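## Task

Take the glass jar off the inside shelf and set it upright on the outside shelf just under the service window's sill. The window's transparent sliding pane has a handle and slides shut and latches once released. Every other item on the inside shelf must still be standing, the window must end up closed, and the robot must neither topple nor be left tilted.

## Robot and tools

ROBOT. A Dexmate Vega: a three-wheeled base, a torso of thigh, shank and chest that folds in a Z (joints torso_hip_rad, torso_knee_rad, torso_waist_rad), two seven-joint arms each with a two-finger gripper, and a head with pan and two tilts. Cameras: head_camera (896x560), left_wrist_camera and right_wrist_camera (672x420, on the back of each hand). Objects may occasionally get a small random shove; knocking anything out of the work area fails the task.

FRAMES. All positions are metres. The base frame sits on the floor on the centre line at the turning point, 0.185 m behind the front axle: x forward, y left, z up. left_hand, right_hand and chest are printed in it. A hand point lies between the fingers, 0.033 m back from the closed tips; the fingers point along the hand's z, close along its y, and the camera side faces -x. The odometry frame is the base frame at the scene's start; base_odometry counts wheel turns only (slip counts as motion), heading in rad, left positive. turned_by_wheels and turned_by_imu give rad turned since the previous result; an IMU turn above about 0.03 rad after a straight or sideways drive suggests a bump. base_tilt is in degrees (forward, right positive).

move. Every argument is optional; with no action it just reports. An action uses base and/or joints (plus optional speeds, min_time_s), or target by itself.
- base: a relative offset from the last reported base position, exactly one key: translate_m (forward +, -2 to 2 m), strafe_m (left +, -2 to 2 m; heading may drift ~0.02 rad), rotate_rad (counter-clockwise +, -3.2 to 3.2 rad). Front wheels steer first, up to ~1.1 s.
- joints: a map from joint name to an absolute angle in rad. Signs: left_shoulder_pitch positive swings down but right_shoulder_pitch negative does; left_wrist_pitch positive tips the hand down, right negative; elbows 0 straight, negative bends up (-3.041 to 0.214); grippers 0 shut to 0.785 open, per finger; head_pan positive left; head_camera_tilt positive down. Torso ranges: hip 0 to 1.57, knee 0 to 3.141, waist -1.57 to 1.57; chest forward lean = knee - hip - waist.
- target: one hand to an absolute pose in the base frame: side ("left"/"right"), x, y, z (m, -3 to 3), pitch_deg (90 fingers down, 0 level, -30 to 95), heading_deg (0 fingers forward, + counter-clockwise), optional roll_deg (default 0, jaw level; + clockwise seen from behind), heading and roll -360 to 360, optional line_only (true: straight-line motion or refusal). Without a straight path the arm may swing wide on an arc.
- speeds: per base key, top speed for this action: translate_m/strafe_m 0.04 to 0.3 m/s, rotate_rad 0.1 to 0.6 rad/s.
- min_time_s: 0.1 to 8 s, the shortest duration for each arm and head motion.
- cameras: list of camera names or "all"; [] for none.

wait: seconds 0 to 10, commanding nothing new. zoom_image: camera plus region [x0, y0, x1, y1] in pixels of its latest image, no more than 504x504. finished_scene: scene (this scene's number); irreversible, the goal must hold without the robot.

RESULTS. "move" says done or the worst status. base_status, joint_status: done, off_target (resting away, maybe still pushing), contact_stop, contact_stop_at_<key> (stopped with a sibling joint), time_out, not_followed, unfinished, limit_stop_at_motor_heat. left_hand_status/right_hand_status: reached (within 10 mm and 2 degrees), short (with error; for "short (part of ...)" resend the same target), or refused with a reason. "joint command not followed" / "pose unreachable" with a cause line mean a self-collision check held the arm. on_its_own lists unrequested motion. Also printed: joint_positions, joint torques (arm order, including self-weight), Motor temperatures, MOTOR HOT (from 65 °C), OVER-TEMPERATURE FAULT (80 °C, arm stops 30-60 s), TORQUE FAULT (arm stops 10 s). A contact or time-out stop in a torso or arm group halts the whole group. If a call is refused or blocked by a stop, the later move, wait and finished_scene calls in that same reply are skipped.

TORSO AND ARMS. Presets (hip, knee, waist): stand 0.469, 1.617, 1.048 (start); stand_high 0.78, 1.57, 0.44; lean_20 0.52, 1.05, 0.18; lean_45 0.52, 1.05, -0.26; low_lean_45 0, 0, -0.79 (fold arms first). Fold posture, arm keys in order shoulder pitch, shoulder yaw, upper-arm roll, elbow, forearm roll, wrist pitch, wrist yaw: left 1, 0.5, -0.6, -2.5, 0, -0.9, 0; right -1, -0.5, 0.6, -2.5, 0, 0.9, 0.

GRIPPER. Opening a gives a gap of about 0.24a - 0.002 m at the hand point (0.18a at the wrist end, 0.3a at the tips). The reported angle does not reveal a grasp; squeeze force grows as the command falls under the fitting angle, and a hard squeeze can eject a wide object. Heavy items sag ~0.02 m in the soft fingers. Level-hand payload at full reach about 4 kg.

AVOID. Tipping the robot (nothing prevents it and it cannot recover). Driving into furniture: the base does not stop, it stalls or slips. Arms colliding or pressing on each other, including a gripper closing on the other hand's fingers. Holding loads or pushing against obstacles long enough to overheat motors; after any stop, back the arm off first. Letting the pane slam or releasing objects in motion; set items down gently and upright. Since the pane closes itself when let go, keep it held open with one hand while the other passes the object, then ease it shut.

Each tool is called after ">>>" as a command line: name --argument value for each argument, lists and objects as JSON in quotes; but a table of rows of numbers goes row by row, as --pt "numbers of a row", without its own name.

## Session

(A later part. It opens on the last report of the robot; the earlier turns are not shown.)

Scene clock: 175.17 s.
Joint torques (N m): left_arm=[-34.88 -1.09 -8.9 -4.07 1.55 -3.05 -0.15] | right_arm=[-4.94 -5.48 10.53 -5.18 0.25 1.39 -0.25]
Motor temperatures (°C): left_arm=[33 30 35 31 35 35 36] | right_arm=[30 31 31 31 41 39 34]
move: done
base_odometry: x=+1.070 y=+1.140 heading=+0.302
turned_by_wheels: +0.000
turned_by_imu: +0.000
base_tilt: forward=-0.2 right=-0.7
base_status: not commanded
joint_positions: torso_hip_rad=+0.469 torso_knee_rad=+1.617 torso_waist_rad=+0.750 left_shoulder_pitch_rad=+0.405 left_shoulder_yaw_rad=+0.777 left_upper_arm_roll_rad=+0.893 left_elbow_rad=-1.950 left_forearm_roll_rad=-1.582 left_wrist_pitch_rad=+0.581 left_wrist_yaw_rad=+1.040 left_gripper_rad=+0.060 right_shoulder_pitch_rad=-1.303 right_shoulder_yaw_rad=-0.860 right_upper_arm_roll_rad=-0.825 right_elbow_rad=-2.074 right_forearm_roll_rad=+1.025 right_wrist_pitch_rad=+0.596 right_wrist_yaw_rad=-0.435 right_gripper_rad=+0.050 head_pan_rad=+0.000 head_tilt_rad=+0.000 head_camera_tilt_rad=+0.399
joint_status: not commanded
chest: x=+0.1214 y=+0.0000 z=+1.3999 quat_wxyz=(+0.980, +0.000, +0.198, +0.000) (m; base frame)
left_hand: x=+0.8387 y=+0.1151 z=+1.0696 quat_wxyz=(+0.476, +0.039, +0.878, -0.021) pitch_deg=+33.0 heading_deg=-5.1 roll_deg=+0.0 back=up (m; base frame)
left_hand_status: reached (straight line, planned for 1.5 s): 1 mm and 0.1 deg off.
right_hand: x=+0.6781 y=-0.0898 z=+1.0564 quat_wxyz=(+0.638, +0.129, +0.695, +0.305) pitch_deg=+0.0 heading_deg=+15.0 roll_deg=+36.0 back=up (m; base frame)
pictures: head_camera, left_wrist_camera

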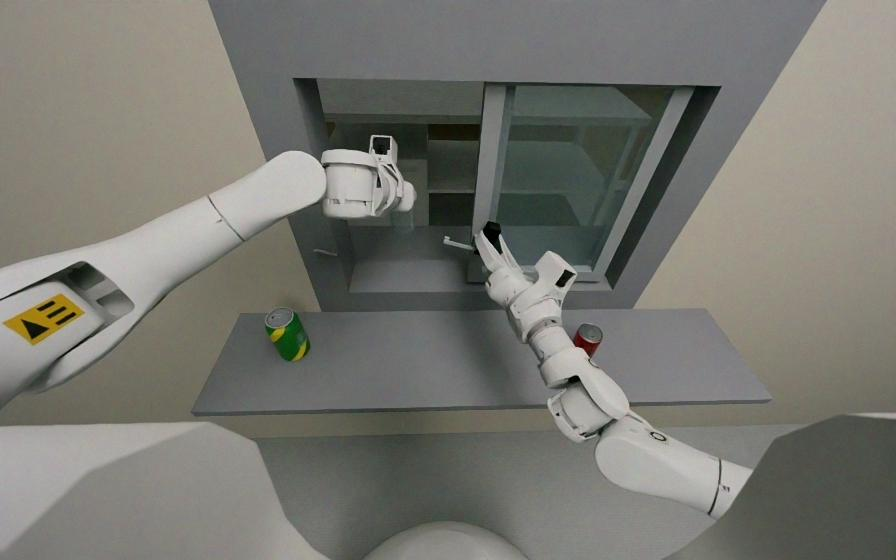

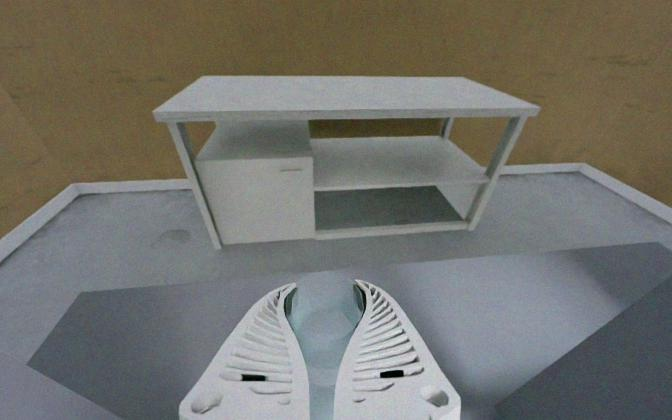

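>>> move --target '{"side":"left","x":0.95,"y":0.12,"z":1.03,"pitch_deg":33,"heading_deg":0,"roll_deg":0,"line_only":true}' --cameras '["left_wrist_camera","head_camera"]'

>>> wait --seconds 0.4 --cameras '[]'

>>> move --target '{"side":"left","x":0.95,"y":0.12,"z":0.96,"pitch_deg":33,"heading_deg":0,"roll_deg":0,"line_only":true}' --cameras '["left_wrist_camera","head_camera"]'

Scene clock: 179.23 s.
Joint torques (N m): left_arm=[-41.91 -1.4 -7.67 -4.29 1.35 -4.11 -0.04] | right_arm=[-4.86 -6.06 10.71 -4.49 0.2 1.14 -0.22]
Motor temperatures (°C): left_arm=[34 30 35 31 35 35 36] | right_arm=[30 31 31 31 41 39 34]
move: done
base_odometry: x=+1.070 y=+1.140 heading=+0.302
turned_by_wheels: +0.000
turned_by_imu: +0.000
base_tilt: forward=-0.2 right=-0.6
base_status: not commanded
joint_positions: torso_hip_rad=+0.469 torso_knee_rad=+1.617 torso_waist_rad=+0.750 left_shoulder_pitch_rad=+0.237 left_shoulder_yaw_rad=+0.482 left_upper_arm_roll_rad=+1.008 left_elbow_rad=-1.353 left_forearm_roll_rad=-1.386 left_wrist_pitch_rad=+0.508 left_wrist_yaw_rad=+0.807 left_gripper_rad=+0.060 right_shoulder_pitch_rad=-1.303 right_shoulder_yaw_rad=-0.860 right_upper_arm_roll_rad=-0.825 right_elbow_rad=-2.074 right_forearm_roll_rad=+1.025 right_wrist_pitch_rad=+0.596 right_wrist_yaw_rad=-0.435 right_gripper_rad=+0.050 head_pan_rad=+0.000 head_tilt_rad=+0.000 head_camera_tilt_rad=+0.399
joint_status: not commanded
chest: x=+0.1214 y=+0.0000 z=+1.3999 quat_wxyz=(+0.980, +0.000, +0.198, +0.000) (m; base frame)
left_hand: x=+0.9490 y=+0.1201 z=+1.0296 quat_wxyz=(+0.477, +0.000, +0.879, +0.000) pitch_deg=+33.1 heading_deg=+0.0 roll_deg=+0.0 back=up (m; base frame)
left_hand_status: reached (straight line, planned for 2.2 s): 1 mm and 0.1 deg off.
right_hand: x=+0.6781 y=-0.0898 z=+1.0564 quat_wxyz=(+0.638, +0.129, +0.695, +0.305) pitch_deg=+0.0 heading_deg=+15.0 roll_deg=+36.0 back=up (m; base frame)
pictures: head_camera, left_wrist_camera

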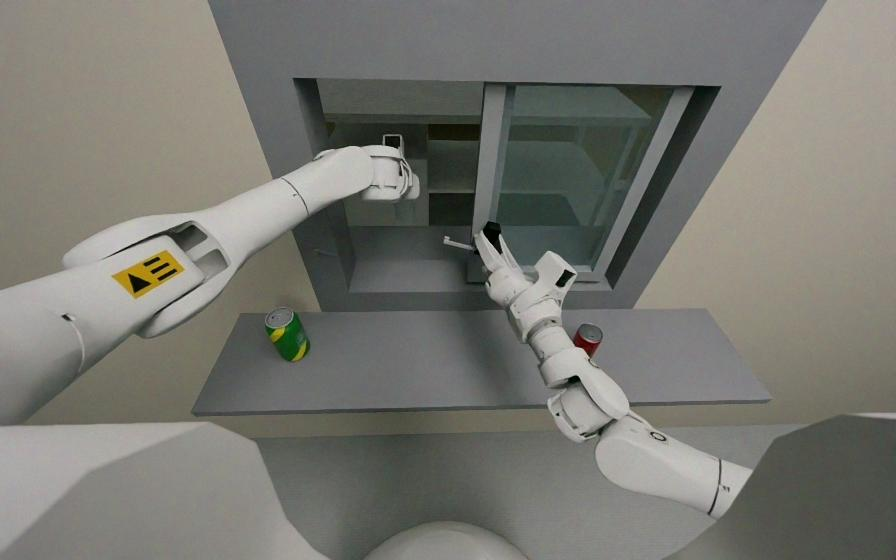

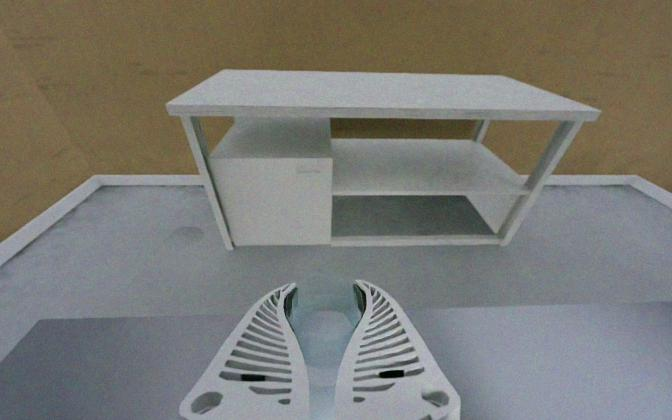

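Scene clock: 179.63 s.
Joint torques (N m): left_arm=[-42.18 -2.96 -8.05 -4.85 1.34 -3.78 -0.22] | right_arm=[-4.55 -6.78 10.67 -5.28 0.3 0.69 -0.22]
Motor temperatures (°C): left_arm=[34 30 35 31 35 35 36] | right_arm=[30 31 31 31 41 39 34]
base_odometry: x=+1.070 y=+1.140 heading=+0.302
turned_by_wheels: +0.000
turned_by_imu: +0.000
base_tilt: forward=-0.3 right=-0.5
base_status: not commanded
joint_positions: torso_hip_rad=+0.469 torso_knee_rad=+1.617 torso_waist_rad=+0.750 left_shoulder_pitch_rad=+0.236 left_shoulder_yaw_rad=+0.481 left_upper_arm_roll_rad=+1.009 left_elbow_rad=-1.350 left_forearm_roll_rad=-1.385 left_wrist_pitch_rad=+0.508 left_wrist_yaw_rad=+0.806 left_gripper_rad=+0.060 right_shoulder_pitch_rad=-1.303 right_shoulder_yaw_rad=-0.860 right_upper_arm_roll_rad=-0.825 right_elbow_rad=-2.074 right_forearm_roll_rad=+1.025 right_wrist_pitch_rad=+0.596 right_wrist_yaw_rad=-0.435 right_gripper_rad=+0.050 head_pan_rad=+0.000 head_tilt_rad=+0.000 head_camera_tilt_rad=+0.399
joint_status: not commanded
chest: x=+0.1214 y=+0.0000 z=+1.3999 quat_wxyz=(+0.980, +0.000, +0.198, +0.000) (m; base frame)
left_hand: x=+0.9493 y=+0.1201 z=+1.0295 quat_wxyz=(+0.477, +0.000, +0.879, +0.000) pitch_deg=+33.1 heading_deg=+0.0 roll_deg=+0.0 back=up (m; base frame)
left_hand_status: reached (straight line, planned for 2.2 s): 1 mm and 0.1 deg off.
right_hand: x=+0.6781 y=-0.0898 z=+1.0564 quat_wxyz=(+0.638, +0.129, +0.695, +0.305) pitch_deg=+0.0 heading_deg=+15.0 roll_deg=+36.0 back=up (m; base frame)
wait: 0.40 s; at rest by 0.27 s
pictures: none
No camera images: "cameras" was empty.

Scene clock: 181.73 s.
Joint torques (N m): left_arm=[-29.97 -3.92 -7.11 -4.73 1.47 -3.61 -0.2] | right_arm=[-4.42 -5.47 10.23 -4.66 0.24 0.7 -0.09]
Motor temperatures (°C): left_arm=[34 30 35 31 35 35 36] | right_arm=[30 31 31 31 41 39 34]
move: done
base_odometry: x=+1.070 y=+1.140 heading=+0.302
turned_by_wheels: +0.000
turned_by_imu: +0.000
base_tilt: forward=-0.4 right=-0.3
base_status: not commanded
joint_positions: torso_hip_rad=+0.469 torso_knee_rad=+1.617 torso_waist_rad=+0.750 left_shoulder_pitch_rad=+0.291 left_shoulder_yaw_rad=+0.420 left_upper_arm_roll_rad=+1.070 left_elbow_rad=-1.190 left_forearm_roll_rad=-1.291 left_wrist_pitch_rad=+0.376 left_wrist_yaw_rad=+0.691 left_gripper_rad=+0.060 right_shoulder_pitch_rad=-1.303 right_shoulder_yaw_rad=-0.860 right_upper_arm_roll_rad=-0.825 right_elbow_rad=-2.074 right_forearm_roll_rad=+1.025 right_wrist_pitch_rad=+0.596 right_wrist_yaw_rad=-0.435 right_gripper_rad=+0.050 head_pan_rad=+0.000 head_tilt_rad=+0.000 head_camera_tilt_rad=+0.399
joint_status: not commanded
chest: x=+0.1214 y=+0.0000 z=+1.3999 quat_wxyz=(+0.980, +0.000, +0.198, +0.000) (m; base frame)
left_hand: x=+0.9499 y=+0.1201 z=+0.9615 quat_wxyz=(+0.477, +0.000, +0.879, +0.000) pitch_deg=+33.1 heading_deg=+0.0 roll_deg=+0.0 back=up (m; base frame)
left_hand_status: reached (straight line, planned for 0.9 s): 1 mm and 0.1 deg off.
right_hand: x=+0.6781 y=-0.0898 z=+1.0564 quat_wxyz=(+0.638, +0.129, +0.695, +0.305) pitch_deg=-0.1 heading_deg=+15.0 roll_deg=+36.0 back=up (m; base frame)
pictures: head_camera, left_wrist_camera

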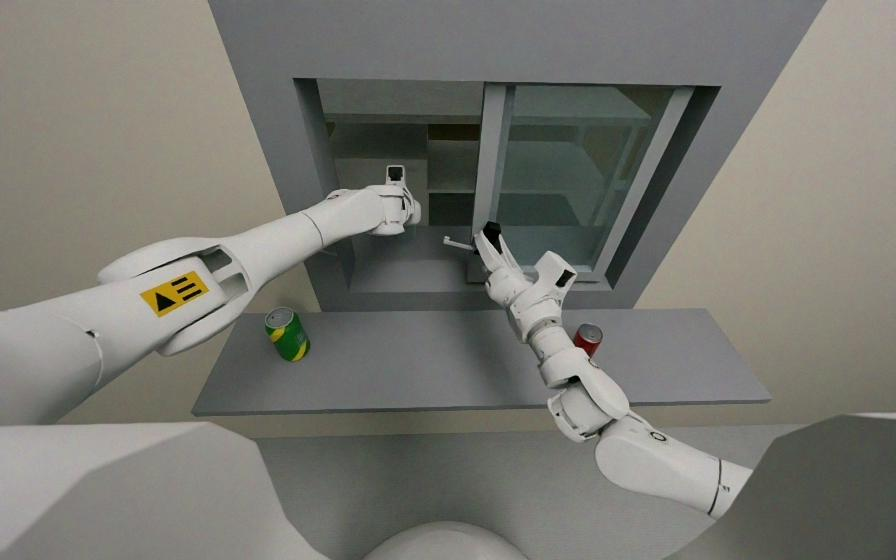

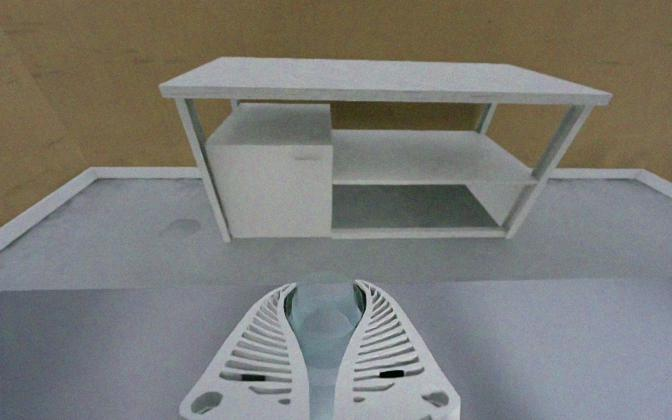

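>>> move --target '{"side":"left","x":0.95,"y":0.12,"z":0.935,"pitch_deg":33,"heading_deg":0,"roll_deg":0,"line_only":true}' --cameras '["left_wrist_camera"]'

>>> wait --seconds 0.4 --cameras '[]'

>>> move --target '{"side":"left","x":0.95,"y":0.12,"z":0.92,"pitch_deg":33,"heading_deg":0,"roll_deg":0,"line_only":true}' --cameras '["left_wrist_camera"]'

>>> wait --seconds 0.4 --cameras '[]'

>>> move --target '{"side":"left","x":0.95,"y":0.12,"z":0.912,"pitch_deg":33,"heading_deg":0,"roll_deg":0,"line_only":true}' --cameras '["left_wrist_camera"]'

Scene clock: 183.97 s.
Joint torques (N m): left_arm=[-29.29 -2.49 -6.69 -5.39 1.41 -4.72 -0.05] | right_arm=[-3.92 -5.04 10.49 -5.42 0.34 0.43 -0.39]
Motor temperatures (°C): left_arm=[34 30 35 31 35 35 36] | right_arm=[30 31 31 31 41 39 34]
move: done
base_odometry: x=+1.070 y=+1.140 heading=+0.302
turned_by_wheels: +0.000
turned_by_imu: +0.000
base_tilt: forward=-0.4 right=-0.6
base_status: not commanded
joint_positions: torso_hip_rad=+0.469 torso_knee_rad=+1.617 torso_waist_rad=+0.750 left_shoulder_pitch_rad=+0.307 left_shoulder_yaw_rad=+0.385 left_upper_arm_roll_rad=+1.093 left_elbow_rad=-1.106 left_forearm_roll_rad=-1.259 left_wrist_pitch_rad=+0.322 left_wrist_yaw_rad=+0.642 left_gripper_rad=+0.060 right_shoulder_pitch_rad=-1.303 right_shoulder_yaw_rad=-0.860 right_upper_arm_roll_rad=-0.825 right_elbow_rad=-2.074 right_forearm_roll_rad=+1.025 right_wrist_pitch_rad=+0.596 right_wrist_yaw_rad=-0.435 right_gripper_rad=+0.050 head_pan_rad=+0.000 head_tilt_rad=+0.000 head_camera_tilt_rad=+0.399
joint_status: not commanded
chest: x=+0.1214 y=+0.0000 z=+1.3999 quat_wxyz=(+0.980, +0.000, +0.198, +0.000) (m; base frame)
left_hand: x=+0.9499 y=+0.1201 z=+0.9361 quat_wxyz=(+0.477, +0.000, +0.879, +0.000) pitch_deg=+33.0 heading_deg=+0.0 roll_deg=+0.0 back=up (m; base frame)
left_hand_status: reached (straight line, planned for 0.6 s): 1 mm and 0.0 deg off.
right_hand: x=+0.6781 y=-0.0898 z=+1.0564 quat_wxyz=(+0.638, +0.129, +0.695, +0.305) pitch_deg=-0.1 heading_deg=+15.0 roll_deg=+36.0 back=up (m; base frame)
pictures: left_wrist_camera

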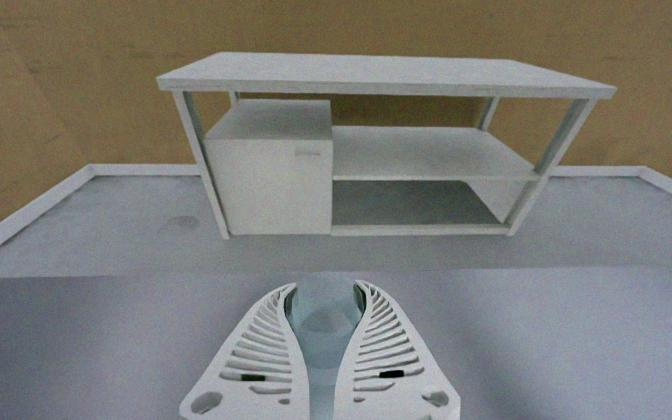

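Scene clock: 184.37 s.
Joint torques (N m): left_arm=[-30.21 -2.34 -6.34 -4.24 1.37 -4.35 -0.24] | right_arm=[-4.32 -5.94 10.69 -4.57 0.2 1.18 -0.32]
Motor temperatures (°C): left_arm=[34 30 35 31 35 35 36] | right_arm=[30 31 31 31 41 39 34]
base_odometry: x=+1.070 y=+1.140 heading=+0.302
turned_by_wheels: +0.000
turned_by_imu: +0.000
base_tilt: forward=-0.6 right=-0.6
base_status: not commanded
joint_positions: torso_hip_rad=+0.469 torso_knee_rad=+1.617 torso_waist_rad=+0.750 left_shoulder_pitch_rad=+0.307 left_shoulder_yaw_rad=+0.384 left_upper_arm_roll_rad=+1.093 left_elbow_rad=-1.103 left_forearm_roll_rad=-1.258 left_wrist_pitch_rad=+0.321 left_wrist_yaw_rad=+0.640 left_gripper_rad=+0.060 right_shoulder_pitch_rad=-1.303 right_shoulder_yaw_rad=-0.860 right_upper_arm_roll_rad=-0.825 right_elbow_rad=-2.074 right_forearm_roll_rad=+1.025 right_wrist_pitch_rad=+0.596 right_wrist_yaw_rad=-0.435 right_gripper_rad=+0.050 head_pan_rad=+0.000 head_tilt_rad=+0.000 head_camera_tilt_rad=+0.399
joint_status: not commanded
chest: x=+0.1214 y=+0.0000 z=+1.3999 quat_wxyz=(+0.980, +0.000, +0.198, +0.000) (m; base frame)
left_hand: x=+0.9498 y=+0.1201 z=+0.9352 quat_wxyz=(+0.477, +0.000, +0.879, +0.000) pitch_deg=+33.0 heading_deg=+0.0 roll_deg=+0.0 back=up (m; base frame)
left_hand_status: reached (straight line, planned for 0.6 s): 0 mm and 0.0 deg off.
right_hand: x=+0.6781 y=-0.0898 z=+1.0564 quat_wxyz=(+0.638, +0.129, +0.695, +0.305) pitch_deg=-0.1 heading_deg=+15.0 roll_deg=+36.0 back=up (m; base frame)
wait: 0.40 s; at rest by 0.27 s
pictures: none
No camera images: "cameras" was empty.

Scene clock: 185.83 s.
Joint torques (N m): left_arm=[-29.75 -2.6 -6.29 -3.52 1.35 -3.88 -0.16] | right_arm=[-4.36 -6.25 10.94 -4.94 0.24 0.96 -0.28]
Motor temperatures (°C): left_arm=[34 30 35 31 35 35 36] | right_arm=[30 31 31 31 41 39 34]
move: done
base_odometry: x=+1.070 y=+1.140 heading=+0.302
turned_by_wheels: +0.000
turned_by_imu: +0.000
base_tilt: forward=-0.4 right=-0.5
base_status: not commanded
joint_positions: torso_hip_rad=+0.469 torso_knee_rad=+1.617 torso_waist_rad=+0.750 left_shoulder_pitch_rad=+0.314 left_shoulder_yaw_rad=+0.359 left_upper_arm_roll_rad=+1.106 left_elbow_rad=-1.047 left_forearm_roll_rad=-1.241 left_wrist_pitch_rad=+0.289 left_wrist_yaw_rad=+0.610 left_gripper_rad=+0.060 right_shoulder_pitch_rad=-1.303 right_shoulder_yaw_rad=-0.860 right_upper_arm_roll_rad=-0.825 right_elbow_rad=-2.074 right_forearm_roll_rad=+1.025 right_wrist_pitch_rad=+0.596 right_wrist_yaw_rad=-0.435 right_gripper_rad=+0.050 head_pan_rad=+0.000 head_tilt_rad=+0.000 head_camera_tilt_rad=+0.399
joint_status: not commanded
chest: x=+0.1214 y=+0.0000 z=+1.3999 quat_wxyz=(+0.980, +0.000, +0.198, +0.000) (m; base frame)
left_hand: x=+0.9498 y=+0.1202 z=+0.9208 quat_wxyz=(+0.477, +0.000, +0.879, +0.000) pitch_deg=+33.0 heading_deg=+0.0 roll_deg=+0.0 back=up (m; base frame)
left_hand_status: reached (straight line, planned for 0.5 s): 1 mm and 0.0 deg off.
right_hand: x=+0.6781 y=-0.0898 z=+1.0564 quat_wxyz=(+0.638, +0.129, +0.695, +0.305) pitch_deg=-0.1 heading_deg=+15.0 roll_deg=+36.0 back=up (m; base frame)
pictures: left_wrist_camera

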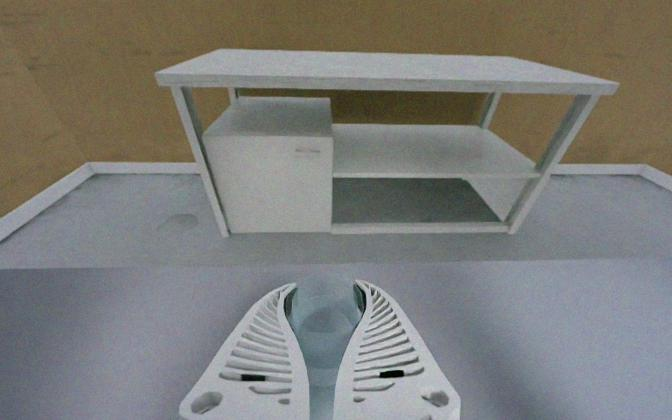

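Scene clock: 186.23 s.
Joint torques (N m): left_arm=[-29.58 -3.23 -6.08 -4.34 1.43 -4.33 -0.08] | right_arm=[-4.17 -4.55 10.57 -5.08 0.3 0.09 -0.42]
Motor temperatures (°C): left_arm=[34 30 35 31 35 35 36] | right_arm=[30 31 31 31 41 39 34]
base_odometry: x=+1.070 y=+1.140 heading=+0.302
turned_by_wheels: +0.000
turned_by_imu: +0.000
base_tilt: forward=-0.4 right=-0.5
base_status: not commanded
joint_positions: torso_hip_rad=+0.469 torso_knee_rad=+1.617 torso_waist_rad=+0.750 left_shoulder_pitch_rad=+0.315 left_shoulder_yaw_rad=+0.358 left_upper_arm_roll_rad=+1.106 left_elbow_rad=-1.044 left_forearm_roll_rad=-1.240 left_wrist_pitch_rad=+0.287 left_wrist_yaw_rad=+0.608 left_gripper_rad=+0.060 right_shoulder_pitch_rad=-1.303 right_shoulder_yaw_rad=-0.860 right_upper_arm_roll_rad=-0.825 right_elbow_rad=-2.074 right_forearm_roll_rad=+1.025 right_wrist_pitch_rad=+0.596 right_wrist_yaw_rad=-0.435 right_gripper_rad=+0.050 head_pan_rad=+0.000 head_tilt_rad=+0.000 head_camera_tilt_rad=+0.399
joint_status: not commanded
chest: x=+0.1214 y=+0.0000 z=+1.3999 quat_wxyz=(+0.980, +0.000, +0.198, +0.000) (m; base frame)
left_hand: x=+0.9498 y=+0.1202 z=+0.9202 quat_wxyz=(+0.477, +0.000, +0.879, +0.000) pitch_deg=+33.0 heading_deg=+0.0 roll_deg=+0.0 back=up (m; base frame)
left_hand_status: reached (straight line, planned for 0.5 s): 0 mm and 0.0 deg off.
right_hand: x=+0.6781 y=-0.0898 z=+1.0564 quat_wxyz=(+0.638, +0.129, +0.695, +0.305) pitch_deg=-0.1 heading_deg=+15.0 roll_deg=+36.0 back=up (m; base frame)
wait: 0.40 s; at rest by 0.27 s
pictures: none
No camera images: "cameras" was empty.

Scene clock: 187.40 s.
Joint torques (N m): left_arm=[-30.38 -2.36 -5.93 -5.15 1.28 -5.05 -0.11] | right_arm=[-4.4 -6.8 10.21 -4.59 0.17 -0.11 -0.4]
Motor temperatures (°C): left_arm=[34 30 35 31 35 35 36] | right_arm=[30 31 31 31 41 39 34]
move: done
base_odometry: x=+1.070 y=+1.140 heading=+0.302
turned_by_wheels: +0.000
turned_by_imu: +0.000
base_tilt: forward=-0.4 right=-0.4
base_status: not commanded
joint_positions: torso_hip_rad=+0.469 torso_knee_rad=+1.617 torso_waist_rad=+0.750 left_shoulder_pitch_rad=+0.318 left_shoulder_yaw_rad=+0.343 left_upper_arm_roll_rad=+1.112 left_elbow_rad=-1.012 left_forearm_roll_rad=-1.231 left_wrist_pitch_rad=+0.270 left_wrist_yaw_rad=+0.592 left_gripper_rad=+0.060 right_shoulder_pitch_rad=-1.303 right_shoulder_yaw_rad=-0.860 right_upper_arm_roll_rad=-0.825 right_elbow_rad=-2.074 right_forearm_roll_rad=+1.025 right_wrist_pitch_rad=+0.596 right_wrist_yaw_rad=-0.435 right_gripper_rad=+0.050 head_pan_rad=+0.000 head_tilt_rad=+0.000 head_camera_tilt_rad=+0.399
joint_status: not commanded
chest: x=+0.1214 y=+0.0000 z=+1.3999 quat_wxyz=(+0.980, +0.000, +0.198, +0.000) (m; base frame)
left_hand: x=+0.9498 y=+0.1202 z=+0.9127 quat_wxyz=(+0.477, +0.000, +0.879, +0.000) pitch_deg=+33.0 heading_deg=+0.0 roll_deg=+0.0 back=up (m; base frame)
left_hand_status: reached (straight line, planned for 0.4 s): 1 mm and 0.0 deg off.
right_hand: x=+0.6781 y=-0.0898 z=+1.0564 quat_wxyz=(+0.638, +0.129, +0.695, +0.305) pitch_deg=-0.1 heading_deg=+15.0 roll_deg=+36.0 back=up (m; base frame)
pictures: left_wrist_camera

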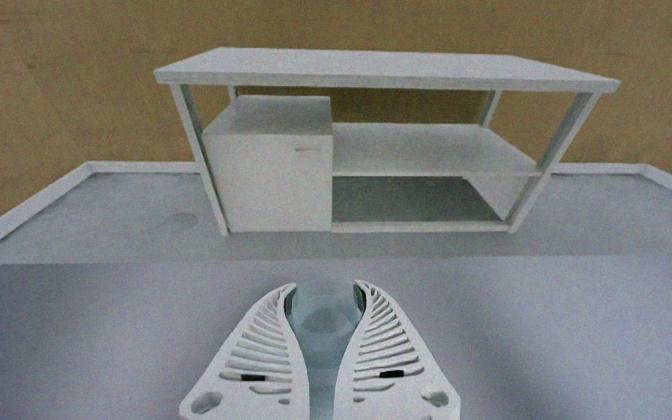

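>>> move --target '{"side":"left","x":0.95,"y":0.12,"z":0.904,"pitch_deg":33,"heading_deg":0,"roll_deg":0,"line_only":true}' --cameras '["left_wrist_camera"]'

>>> wait --seconds 0.4 --cameras '[]'

>>> move --target '{"side":"left","x":0.95,"y":0.12,"z":0.898,"pitch_deg":33,"heading_deg":0,"roll_deg":0,"line_only":true}' --cameras '["left_wrist_camera"]'

Scene clock: 189.10 s.
Joint torques (N m): left_arm=[-20.35 -0.73 -3.27 -1.54 0.11 -0.74 -0.15] | right_arm=[-3.8 -5.49 10.56 -3.63 0.24 0.95 -0.38]
Motor temperatures (°C): left_arm=[34 30 35 31 35 35 36] | right_arm=[30 31 31 31 41 39 34]
move: done
base_odometry: x=+1.070 y=+1.140 heading=+0.302
turned_by_wheels: +0.000
turned_by_imu: +0.000
base_tilt: forward=-0.3 right=-0.6
base_status: not commanded
joint_positions: torso_hip_rad=+0.469 torso_knee_rad=+1.617 torso_waist_rad=+0.750 left_shoulder_pitch_rad=+0.320 left_shoulder_yaw_rad=+0.326 left_upper_arm_roll_rad=+1.119 left_elbow_rad=-0.974 left_forearm_roll_rad=-1.222 left_wrist_pitch_rad=+0.250 left_wrist_yaw_rad=+0.572 left_gripper_rad=+0.060 right_shoulder_pitch_rad=-1.303 right_shoulder_yaw_rad=-0.860 right_upper_arm_roll_rad=-0.825 right_elbow_rad=-2.074 right_forearm_roll_rad=+1.025 right_wrist_pitch_rad=+0.596 right_wrist_yaw_rad=-0.435 right_gripper_rad=+0.050 head_pan_rad=+0.000 head_tilt_rad=+0.000 head_camera_tilt_rad=+0.399
joint_status: not commanded
chest: x=+0.1213 y=+0.0000 z=+1.3999 quat_wxyz=(+0.980, +0.000, +0.198, +0.000) (m; base frame)
left_hand: x=+0.9502 y=+0.1200 z=+0.9055 quat_wxyz=(+0.477, +0.000, +0.879, +0.000) pitch_deg=+33.0 heading_deg=+0.0 roll_deg=+0.0 back=up (m; base frame)
left_hand_status: reached (straight line, planned for 0.4 s): 1 mm and 0.0 deg off.
right_hand: x=+0.6780 y=-0.0898 z=+1.0565 quat_wxyz=(+0.639, +0.129, +0.695, +0.305) pitch_deg=-0.1 heading_deg=+15.0 roll_deg=+36.0 back=up (m; base frame)
pictures: left_wrist_camera

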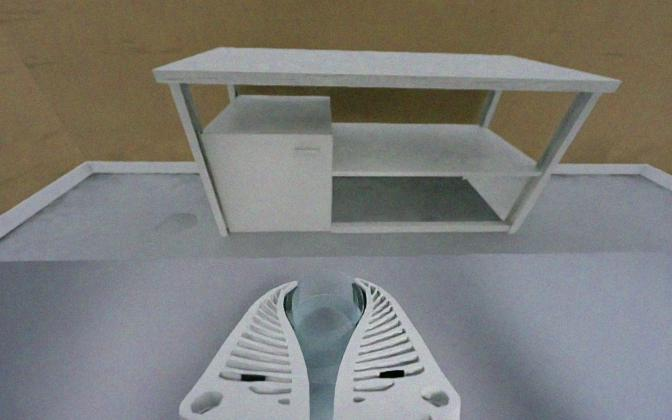

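Scene clock: 189.50 s.
Joint torques (N m): left_arm=[-19.32 -1.09 -2.79 -1.64 -0.09 -1.02 -0.01] | right_arm=[-4.37 -5.72 10.43 -5.18 0.23 1.33 -0.22]
Motor temperatures (°C): left_arm=[34 30 35 31 35 35 36] | right_arm=[30 31 31 31 41 39 34]
base_odometry: x=+1.070 y=+1.140 heading=+0.302
turned_by_wheels: +0.000
turned_by_imu: +0.000
base_tilt: forward=-0.3 right=-0.3
base_status: not commanded
joint_positions: torso_hip_rad=+0.469 torso_knee_rad=+1.617 torso_waist_rad=+0.750 left_shoulder_pitch_rad=+0.320 left_shoulder_yaw_rad=+0.325 left_upper_arm_roll_rad=+1.119 left_elbow_rad=-0.972 left_forearm_roll_rad=-1.221 left_wrist_pitch_rad=+0.249 left_wrist_yaw_rad=+0.571 left_gripper_rad=+0.060 right_shoulder_pitch_rad=-1.303 right_shoulder_yaw_rad=-0.860 right_upper_arm_roll_rad=-0.825 right_elbow_rad=-2.074 right_forearm_roll_rad=+1.025 right_wrist_pitch_rad=+0.596 right_wrist_yaw_rad=-0.435 right_gripper_rad=+0.050 head_pan_rad=+0.000 head_tilt_rad=+0.000 head_camera_tilt_rad=+0.399
joint_status: not commanded
chest: x=+0.1212 y=+0.0000 z=+1.3999 quat_wxyz=(+0.980, +0.000, +0.198, +0.000) (m; base frame)
left_hand: x=+0.9502 y=+0.1199 z=+0.9051 quat_wxyz=(+0.478, +0.000, +0.879, +0.000) pitch_deg=+32.9 heading_deg=+0.0 roll_deg=+0.0 back=up (m; base frame)
left_hand_status: reached (straight line, planned for 0.4 s): 1 mm and 0.1 deg off.
right_hand: x=+0.6780 y=-0.0898 z=+1.0566 quat_wxyz=(+0.639, +0.129, +0.695, +0.305) pitch_deg=-0.1 heading_deg=+15.0 roll_deg=+36.0 back=up (m; base frame)
wait: 0.40 s; at rest by 0.27 s
pictures: none
No camera images: "cameras" was empty.

Scene clock: 190.63 s.
Joint torques (N m): left_arm=[-10.45 -0.66 -0.21 0.5 -1.33 3.19 -0.07] | right_arm=[-4.43 -5.27 10.59 -4.81 -0.04 1.19 -0.33]
Motor temperatures (°C): left_arm=[34 30 35 31 35 35 36] | right_arm=[30 31 31 31 41 39 34]
move: done
base_odometry: x=+1.070 y=+1.140 heading=+0.302
turned_by_wheels: +0.000
turned_by_imu: +0.000
base_tilt: forward=-0.3 right=-0.6
base_status: not commanded
joint_positions: torso_hip_rad=+0.469 torso_knee_rad=+1.617 torso_waist_rad=+0.750 left_shoulder_pitch_rad=+0.322 left_shoulder_yaw_rad=+0.312 left_upper_arm_roll_rad=+1.124 left_elbow_rad=-0.942 left_forearm_roll_rad=-1.215 left_wrist_pitch_rad=+0.234 left_wrist_yaw_rad=+0.557 left_gripper_rad=+0.060 right_shoulder_pitch_rad=-1.303 right_shoulder_yaw_rad=-0.860 right_upper_arm_roll_rad=-0.825 right_elbow_rad=-2.074 right_forearm_roll_rad=+1.025 right_wrist_pitch_rad=+0.596 right_wrist_yaw_rad=-0.435 right_gripper_rad=+0.050 head_pan_rad=+0.000 head_tilt_rad=+0.000 head_camera_tilt_rad=+0.399
joint_status: not commanded
chest: x=+0.1210 y=+0.0000 z=+1.4000 quat_wxyz=(+0.980, +0.000, +0.197, +0.000) (m; base frame)
left_hand: x=+0.9505 y=+0.1199 z=+0.9003 quat_wxyz=(+0.478, +0.000, +0.878, +0.000) pitch_deg=+32.9 heading_deg=+0.0 roll_deg=+0.0 back=up (m; base frame)
left_hand_status: reached (straight line, planned for 0.4 s): 2 mm and 0.1 deg off.
right_hand: x=+0.6779 y=-0.0898 z=+1.0568 quat_wxyz=(+0.639, +0.129, +0.695, +0.305) pitch_deg=-0.1 heading_deg=+15.0 roll_deg=+36.0 back=up (m; base frame)
pictures: left_wrist_camera

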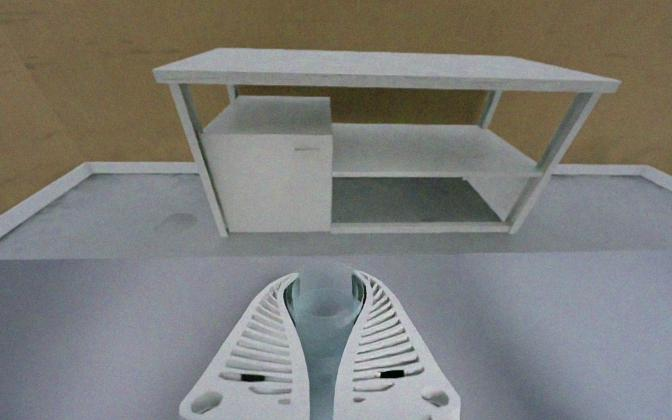

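>>> move --joints '{"left_gripper_rad": 0.13}' --cameras '[]'

>>> move --joints '{"left_gripper_rad": 0.2}' --cameras '["left_wrist_camera"]'

>>> move --joints '{"left_gripper_rad": 0.3}' --cameras '["left_wrist_camera"]'

Scene clock: 191.50 s.
Joint torques (N m): left_arm=[-9.16 -1.02 -0.35 1.03 -1.3 3.07 -0.07] | right_arm=[-4.89 -5.35 10.22 -5.06 0.35 0.56 -0.2]
Motor temperatures (°C): left_arm=[34 30 35 31 35 35 36] | right_arm=[30 31 31 31 41 39 34]
move: done
base_odometry: x=+1.070 y=+1.140 heading=+0.302
turned_by_wheels: +0.000
turned_by_imu: +0.000
base_tilt: forward=-0.5 right=-0.5
base_status: not commanded
joint_positions: torso_hip_rad=+0.469 torso_knee_rad=+1.617 torso_waist_rad=+0.750 left_shoulder_pitch_rad=+0.322 left_shoulder_yaw_rad=+0.310 left_upper_arm_roll_rad=+1.124 left_elbow_rad=-0.938 left_forearm_roll_rad=-1.214 left_wrist_pitch_rad=+0.232 left_wrist_yaw_rad=+0.555 left_gripper_rad=+0.130 right_shoulder_pitch_rad=-1.303 right_shoulder_yaw_rad=-0.860 right_upper_arm_roll_rad=-0.825 right_elbow_rad=-2.074 right_forearm_roll_rad=+1.025 right_wrist_pitch_rad=+0.596 right_wrist_yaw_rad=-0.435 right_gripper_rad=+0.050 head_pan_rad=+0.000 head_tilt_rad=+0.000 head_camera_tilt_rad=+0.399
joint_status: all done
chest: x=+0.1209 y=+0.0000 z=+1.4000 quat_wxyz=(+0.980, +0.000, +0.197, +0.000) (m; base frame)
left_hand: x=+0.9506 y=+0.1199 z=+0.8996 quat_wxyz=(+0.478, +0.000, +0.878, +0.000) pitch_deg=+32.9 heading_deg=+0.0 roll_deg=+0.0 back=up (m; base frame)
right_hand: x=+0.6778 y=-0.0898 z=+1.0568 quat_wxyz=(+0.639, +0.129, +0.695, +0.305) pitch_deg=-0.1 heading_deg=+15.0 roll_deg=+36.0 back=up (m; base frame)
pictures: none
No camera images: "cameras" was empty.

Scene clock: 192.03 s.
Joint torques (N m): left_arm=[-10.61 -0.54 -0.51 0.2 -1.24 2.35 -0.07] | right_arm=[-4.16 -5.05 10.82 -5.42 0.21 1.5 -0.25]
Motor temperatures (°C): left_arm=[34 30 35 31 35 35 36] | right_arm=[30 31 31 31 41 39 34]
move: done
base_odometry: x=+1.070 y=+1.140 heading=+0.302
turned_by_wheels: +0.000
turned_by_imu: +0.000
base_tilt: forward=-0.5 right=-0.7
base_status: not commanded
joint_positions: torso_hip_rad=+0.469 torso_knee_rad=+1.617 torso_waist_rad=+0.750 left_shoulder_pitch_rad=+0.322 left_shoulder_yaw_rad=+0.310 left_upper_arm_roll_rad=+1.124 left_elbow_rad=-0.938 left_forearm_roll_rad=-1.214 left_wrist_pitch_rad=+0.232 left_wrist_yaw_rad=+0.554 left_gripper_rad=+0.200 right_shoulder_pitch_rad=-1.303 right_shoulder_yaw_rad=-0.860 right_upper_arm_roll_rad=-0.825 right_elbow_rad=-2.074 right_forearm_roll_rad=+1.025 right_wrist_pitch_rad=+0.596 right_wrist_yaw_rad=-0.435 right_gripper_rad=+0.050 head_pan_rad=+0.000 head_tilt_rad=+0.000 head_camera_tilt_rad=+0.399
joint_status: all done
chest: x=+0.1209 y=+0.0000 z=+1.4000 quat_wxyz=(+0.980, +0.000, +0.197, +0.000) (m; base frame)
left_hand: x=+0.9505 y=+0.1199 z=+0.8995 quat_wxyz=(+0.478, +0.000, +0.878, +0.000) pitch_deg=+32.9 heading_deg=+0.0 roll_deg=+0.0 back=up (m; base frame)
right_hand: x=+0.6778 y=-0.0898 z=+1.0568 quat_wxyz=(+0.639, +0.129, +0.695, +0.305) pitch_deg=-0.1 heading_deg=+15.0 roll_deg=+36.0 back=up (m; base frame)
pictures: left_wrist_camera

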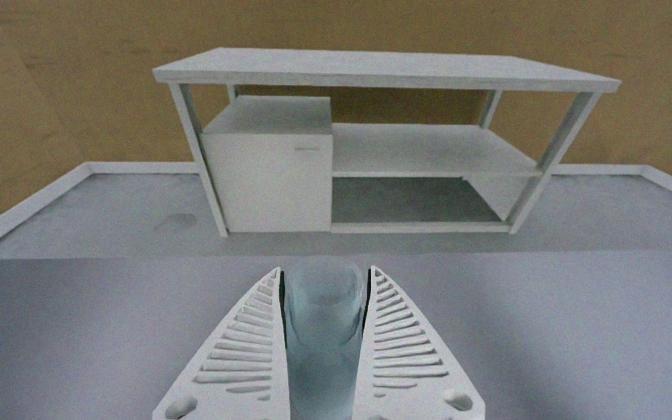

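Scene clock: 192.67 s.
Joint torques (N m): left_arm=[-22.67 -1.41 -3.34 -3.19 -0.01 -0.84 0.15] | right_arm=[-4.04 -5 10.65 -4.81 0.24 0.74 -0.35]
Motor temperatures (°C): left_arm=[34 30 34 31 35 35 36] | right_arm=[30 31 31 31 41 39 34]
move: done
base_odometry: x=+1.070 y=+1.140 heading=+0.302
turned_by_wheels: +0.000
turned_by_imu: +0.000
base_tilt: forward=-0.4 right=-0.6
base_status: not commanded
joint_positions: torso_hip_rad=+0.469 torso_knee_rad=+1.617 torso_waist_rad=+0.750 left_shoulder_pitch_rad=+0.322 left_shoulder_yaw_rad=+0.310 left_upper_arm_roll_rad=+1.125 left_elbow_rad=-0.938 left_forearm_roll_rad=-1.214 left_wrist_pitch_rad=+0.233 left_wrist_yaw_rad=+0.554 left_gripper_rad=+0.300 right_shoulder_pitch_rad=-1.303 right_shoulder_yaw_rad=-0.860 right_upper_arm_roll_rad=-0.825 right_elbow_rad=-2.074 right_forearm_roll_rad=+1.025 right_wrist_pitch_rad=+0.596 right_wrist_yaw_rad=-0.435 right_gripper_rad=+0.050 head_pan_rad=+0.000 head_tilt_rad=+0.000 head_camera_tilt_rad=+0.399
joint_status: all done
chest: x=+0.1211 y=+0.0000 z=+1.3999 quat_wxyz=(+0.980, +0.000, +0.198, +0.000) (m; base frame)
left_hand: x=+0.9501 y=+0.1200 z=+0.8985 quat_wxyz=(+0.477, +0.000, +0.879, +0.000) pitch_deg=+33.0 heading_deg=+0.0 roll_deg=+0.0 back=up (m; base frame)
right_hand: x=+0.6779 y=-0.0898 z=+1.0567 quat_wxyz=(+0.639, +0.129, +0.695, +0.305) pitch_deg=-0.1 heading_deg=+15.0 roll_deg=+36.0 back=up (m; base frame)
pictures: left_wrist_camera

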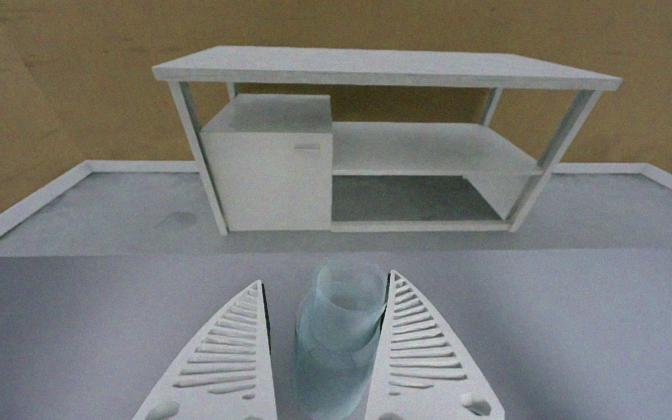

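>>> wait --seconds 0.5 --cameras '["left_wrist_camera","head_camera"]'

>>> zoom_image --camera "left_wrist_camera" --region '[236, 220, 436, 420]'

Scene clock: 193.47 s.
Joint torques (N m): left_arm=[-22.59 -1.33 -3.29 -2.71 0.02 -1.23 0.13] | right_arm=[-5.31 -4.71 10.14 -4.86 0.27 0.8 -0.33]
Motor temperatures (°C): left_arm=[34 30 34 31 35 34 36] | right_arm=[30 31 31 31 41 39 34]
base_odometry: x=+1.070 y=+1.140 heading=+0.302
turned_by_wheels: +0.000
turned_by_imu: +0.000
base_tilt: forward=-0.2 right=-0.6
base_status: not commanded
joint_positions: torso_hip_rad=+0.469 torso_knee_rad=+1.617 torso_waist_rad=+0.750 left_shoulder_pitch_rad=+0.322 left_shoulder_yaw_rad=+0.310 left_upper_arm_roll_rad=+1.125 left_elbow_rad=-0.937 left_forearm_roll_rad=-1.214 left_wrist_pitch_rad=+0.233 left_wrist_yaw_rad=+0.554 left_gripper_rad=+0.300 right_shoulder_pitch_rad=-1.303 right_shoulder_yaw_rad=-0.860 right_upper_arm_roll_rad=-0.825 right_elbow_rad=-2.074 right_forearm_roll_rad=+1.025 right_wrist_pitch_rad=+0.596 right_wrist_yaw_rad=-0.435 right_gripper_rad=+0.050 head_pan_rad=+0.000 head_tilt_rad=+0.000 head_camera_tilt_rad=+0.399
joint_status: all done
chest: x=+0.1211 y=+0.0000 z=+1.3999 quat_wxyz=(+0.980, +0.000, +0.198, +0.000) (m; base frame)
left_hand: x=+0.9501 y=+0.1200 z=+0.8985 quat_wxyz=(+0.477, +0.000, +0.879, +0.000) pitch_deg=+33.0 heading_deg=+0.0 roll_deg=+0.0 back=up (m; base frame)
right_hand: x=+0.6779 y=-0.0898 z=+1.0567 quat_wxyz=(+0.639, +0.129, +0.695, +0.305) pitch_deg=-0.1 heading_deg=+15.0 roll_deg=+36.0 back=up (m; base frame)
wait: 0.50 s; at rest from the start
pictures: head_camera, left_wrist_camera

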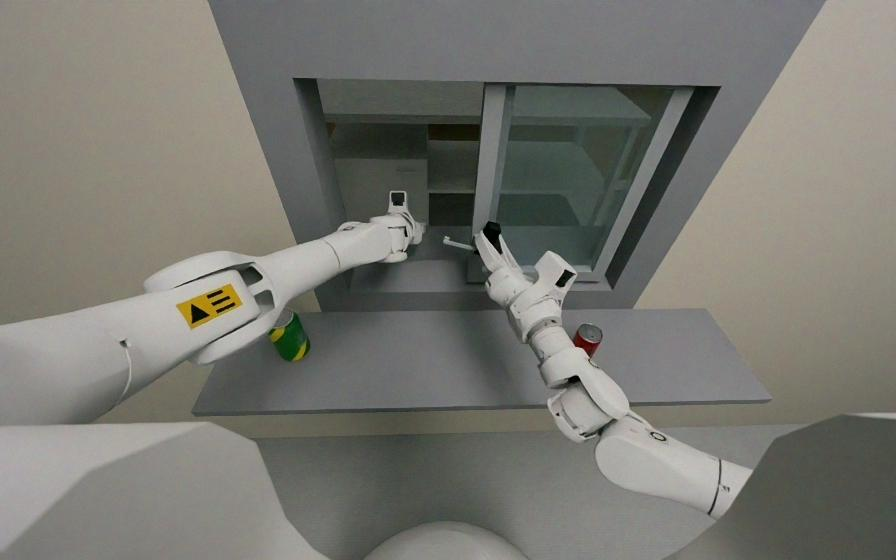

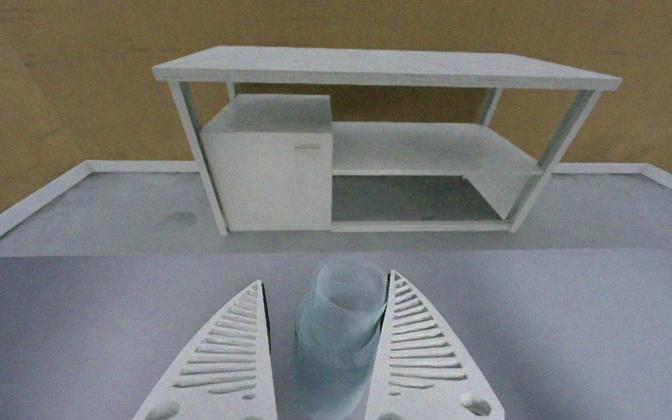

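Scaled by 2.520 from the camera's 672x420 image, which has a finer 960x600 frame.

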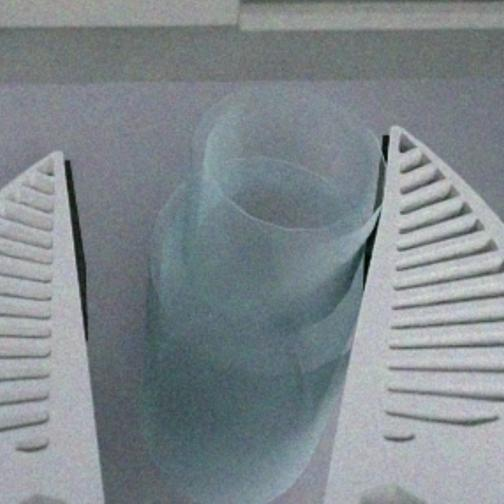

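>>> move --joints '{"left_gripper_rad": 0.24}' --min_time_s 1.5 --cameras '["left_wrist_camera"]'

>>> move --joints '{"left_gripper_rad": 0.19}' --min_time_s 1.5 --cameras '["left_wrist_camera"]'

>>> zoom_image --camera "left_wrist_camera" --region '[236, 220, 436, 420]'

"min_time_s" has no arm or head joint beside it: it slows only arm and head motions. Command such a joint too, or leave it out
Scene clock: 194.23 s.
Joint torques (N m): left_arm=[-21.82 -1.13 -3.19 -2.13 0.09 -1.36 0.05] | right_arm=[-4.41 -5.32 10.68 -4.7 0.14 0.24 -0.29]
Motor temperatures (°C): left_arm=[34 30 34 31 35 34 36] | right_arm=[30 31 31 31 41 39 34]
base_odometry: x=+1.070 y=+1.140 heading=+0.302
turned_by_wheels: +0.000
turned_by_imu: +0.000
base_tilt: forward=-0.4 right=-0.6
base_status: not commanded
joint_positions: torso_hip_rad=+0.469 torso_knee_rad=+1.617 torso_waist_rad=+0.750 left_shoulder_pitch_rad=+0.322 left_shoulder_yaw_rad=+0.310 left_upper_arm_roll_rad=+1.125 left_elbow_rad=-0.937 left_forearm_roll_rad=-1.214 left_wrist_pitch_rad=+0.233 left_wrist_yaw_rad=+0.554 left_gripper_rad=+0.300 right_shoulder_pitch_rad=-1.303 right_shoulder_yaw_rad=-0.860 right_upper_arm_roll_rad=-0.825 right_elbow_rad=-2.074 right_forearm_roll_rad=+1.025 right_wrist_pitch_rad=+0.596 right_wrist_yaw_rad=-0.435 right_gripper_rad=+0.050 head_pan_rad=+0.000 head_tilt_rad=+0.000 head_camera_tilt_rad=+0.399
joint_status: all done
chest: x=+0.1211 y=+0.0000 z=+1.3999 quat_wxyz=(+0.980, +0.000, +0.198, +0.000) (m; base frame)
left_hand: x=+0.9501 y=+0.1200 z=+0.8985 quat_wxyz=(+0.477, +0.000, +0.879, +0.000) pitch_deg=+33.0 heading_deg=+0.0 roll_deg=+0.0 back=up (m; base frame)
right_hand: x=+0.6779 y=-0.0898 z=+1.0567 quat_wxyz=(+0.639, +0.129, +0.695, +0.305) pitch_deg=-0.1 heading_deg=+15.0 roll_deg=+36.0 back=up (m; base frame)
pictures: none

not run: a call was refused earlier in this reply.

Scaled by 2.520 from the camera's 672x420 image, which has a finer 960x600 frame.

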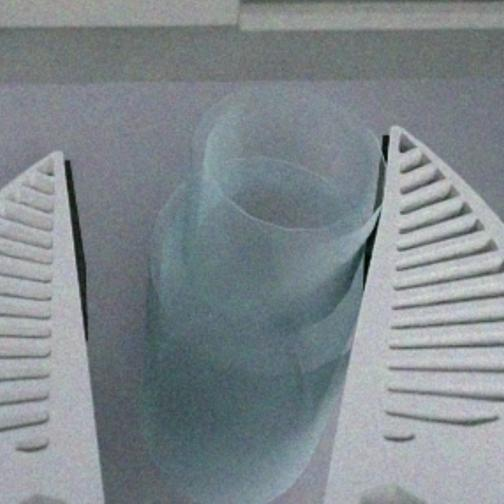

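>>> move --joints '{"left_gripper_rad": 0.19}' --cameras '["left_wrist_camera"]'

>>> wait --seconds 0.4 --cameras '["left_wrist_camera"]'

>>> zoom_image --camera "left_wrist_camera" --region '[236, 220, 436, 420]'

Scene clock: 195.03 s.
Joint torques (N m): left_arm=[-22.27 -0.06 -3.41 -2.63 0.17 -0.74 0.81] | right_arm=[-4.57 -4.98 10.52 -4.99 0.04 0.98 -0.27]
Motor temperatures (°C): left_arm=[34 30 34 31 35 34 36] | right_arm=[30 31 31 31 41 39 34]
move: done
base_odometry: x=+1.070 y=+1.140 heading=+0.302
turned_by_wheels: +0.000
turned_by_imu: +0.000
base_tilt: forward=-0.3 right=-0.6
base_status: not commanded
joint_positions: torso_hip_rad=+0.469 torso_knee_rad=+1.617 torso_waist_rad=+0.750 left_shoulder_pitch_rad=+0.322 left_shoulder_yaw_rad=+0.310 left_upper_arm_roll_rad=+1.125 left_elbow_rad=-0.937 left_forearm_roll_rad=-1.214 left_wrist_pitch_rad=+0.233 left_wrist_yaw_rad=+0.554 left_gripper_rad=+0.190 right_shoulder_pitch_rad=-1.303 right_shoulder_yaw_rad=-0.860 right_upper_arm_roll_rad=-0.825 right_elbow_rad=-2.074 right_forearm_roll_rad=+1.025 right_wrist_pitch_rad=+0.596 right_wrist_yaw_rad=-0.435 right_gripper_rad=+0.050 head_pan_rad=+0.000 head_tilt_rad=+0.000 head_camera_tilt_rad=+0.399
joint_status: all done
chest: x=+0.1211 y=+0.0000 z=+1.3999 quat_wxyz=(+0.980, +0.000, +0.198, +0.000) (m; base frame)
left_hand: x=+0.9501 y=+0.1199 z=+0.8985 quat_wxyz=(+0.477, +0.000, +0.879, +0.000) pitch_deg=+33.0 heading_deg=+0.0 roll_deg=+0.0 back=up (m; base frame)
right_hand: x=+0.6779 y=-0.0898 z=+1.0567 quat_wxyz=(+0.639, +0.129, +0.695, +0.305) pitch_deg=-0.1 heading_deg=+15.0 roll_deg=+36.0 back=up (m; base frame)
pictures: left_wrist_camera

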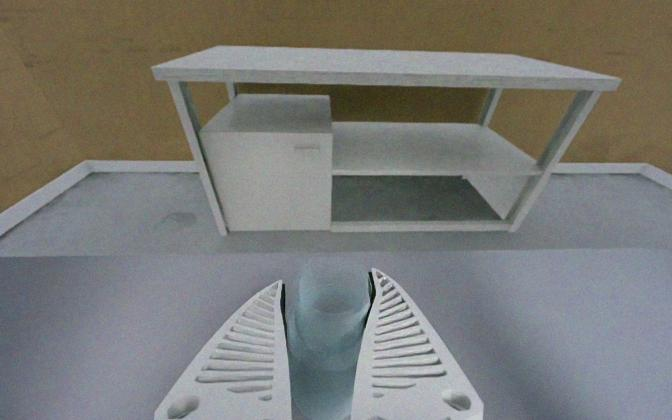

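Scene clock: 195.43 s.
Joint torques (N m): left_arm=[-22.31 -0.51 -3.15 -1.9 0.13 -1.2 0.91] | right_arm=[-3.9 -5.58 10.83 -5.26 0.17 1.55 -0.33]
Motor temperatures (°C): left_arm=[34 30 34 31 35 34 36] | right_arm=[30 31 31 31 41 39 34]
base_odometry: x=+1.070 y=+1.140 heading=+0.302
turned_by_wheels: +0.000
turned_by_imu: +0.000
base_tilt: forward=-0.4 right=-0.6
base_status: not commanded
joint_positions: torso_hip_rad=+0.469 torso_knee_rad=+1.617 torso_waist_rad=+0.750 left_shoulder_pitch_rad=+0.322 left_shoulder_yaw_rad=+0.310 left_upper_arm_roll_rad=+1.125 left_elbow_rad=-0.937 left_forearm_roll_rad=-1.214 left_wrist_pitch_rad=+0.233 left_wrist_yaw_rad=+0.554 left_gripper_rad=+0.190 right_shoulder_pitch_rad=-1.303 right_shoulder_yaw_rad=-0.860 right_upper_arm_roll_rad=-0.825 right_elbow_rad=-2.074 right_forearm_roll_rad=+1.025 right_wrist_pitch_rad=+0.596 right_wrist_yaw_rad=-0.435 right_gripper_rad=+0.050 head_pan_rad=+0.000 head_tilt_rad=+0.000 head_camera_tilt_rad=+0.399
joint_status: all done
chest: x=+0.1211 y=+0.0000 z=+1.3999 quat_wxyz=(+0.980, +0.000, +0.198, +0.000) (m; base frame)
left_hand: x=+0.9501 y=+0.1199 z=+0.8985 quat_wxyz=(+0.477, +0.000, +0.879, +0.000) pitch_deg=+33.0 heading_deg=+0.0 roll_deg=+0.0 back=up (m; base frame)
right_hand: x=+0.6779 y=-0.0898 z=+1.0567 quat_wxyz=(+0.639, +0.129, +0.695, +0.305) pitch_deg=-0.1 heading_deg=+15.0 roll_deg=+36.0 back=up (m; base frame)
wait: 0.40 s; at rest by 0.27 s
pictures: left_wrist_camera

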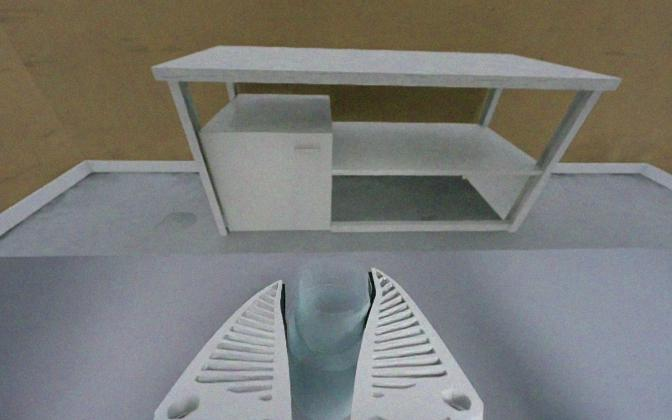

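Scaled by 2.520 from the camera's 672x420 image, which has a finer 960x600 frame.

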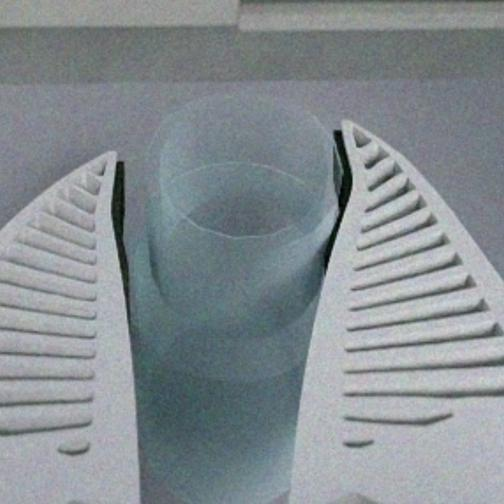

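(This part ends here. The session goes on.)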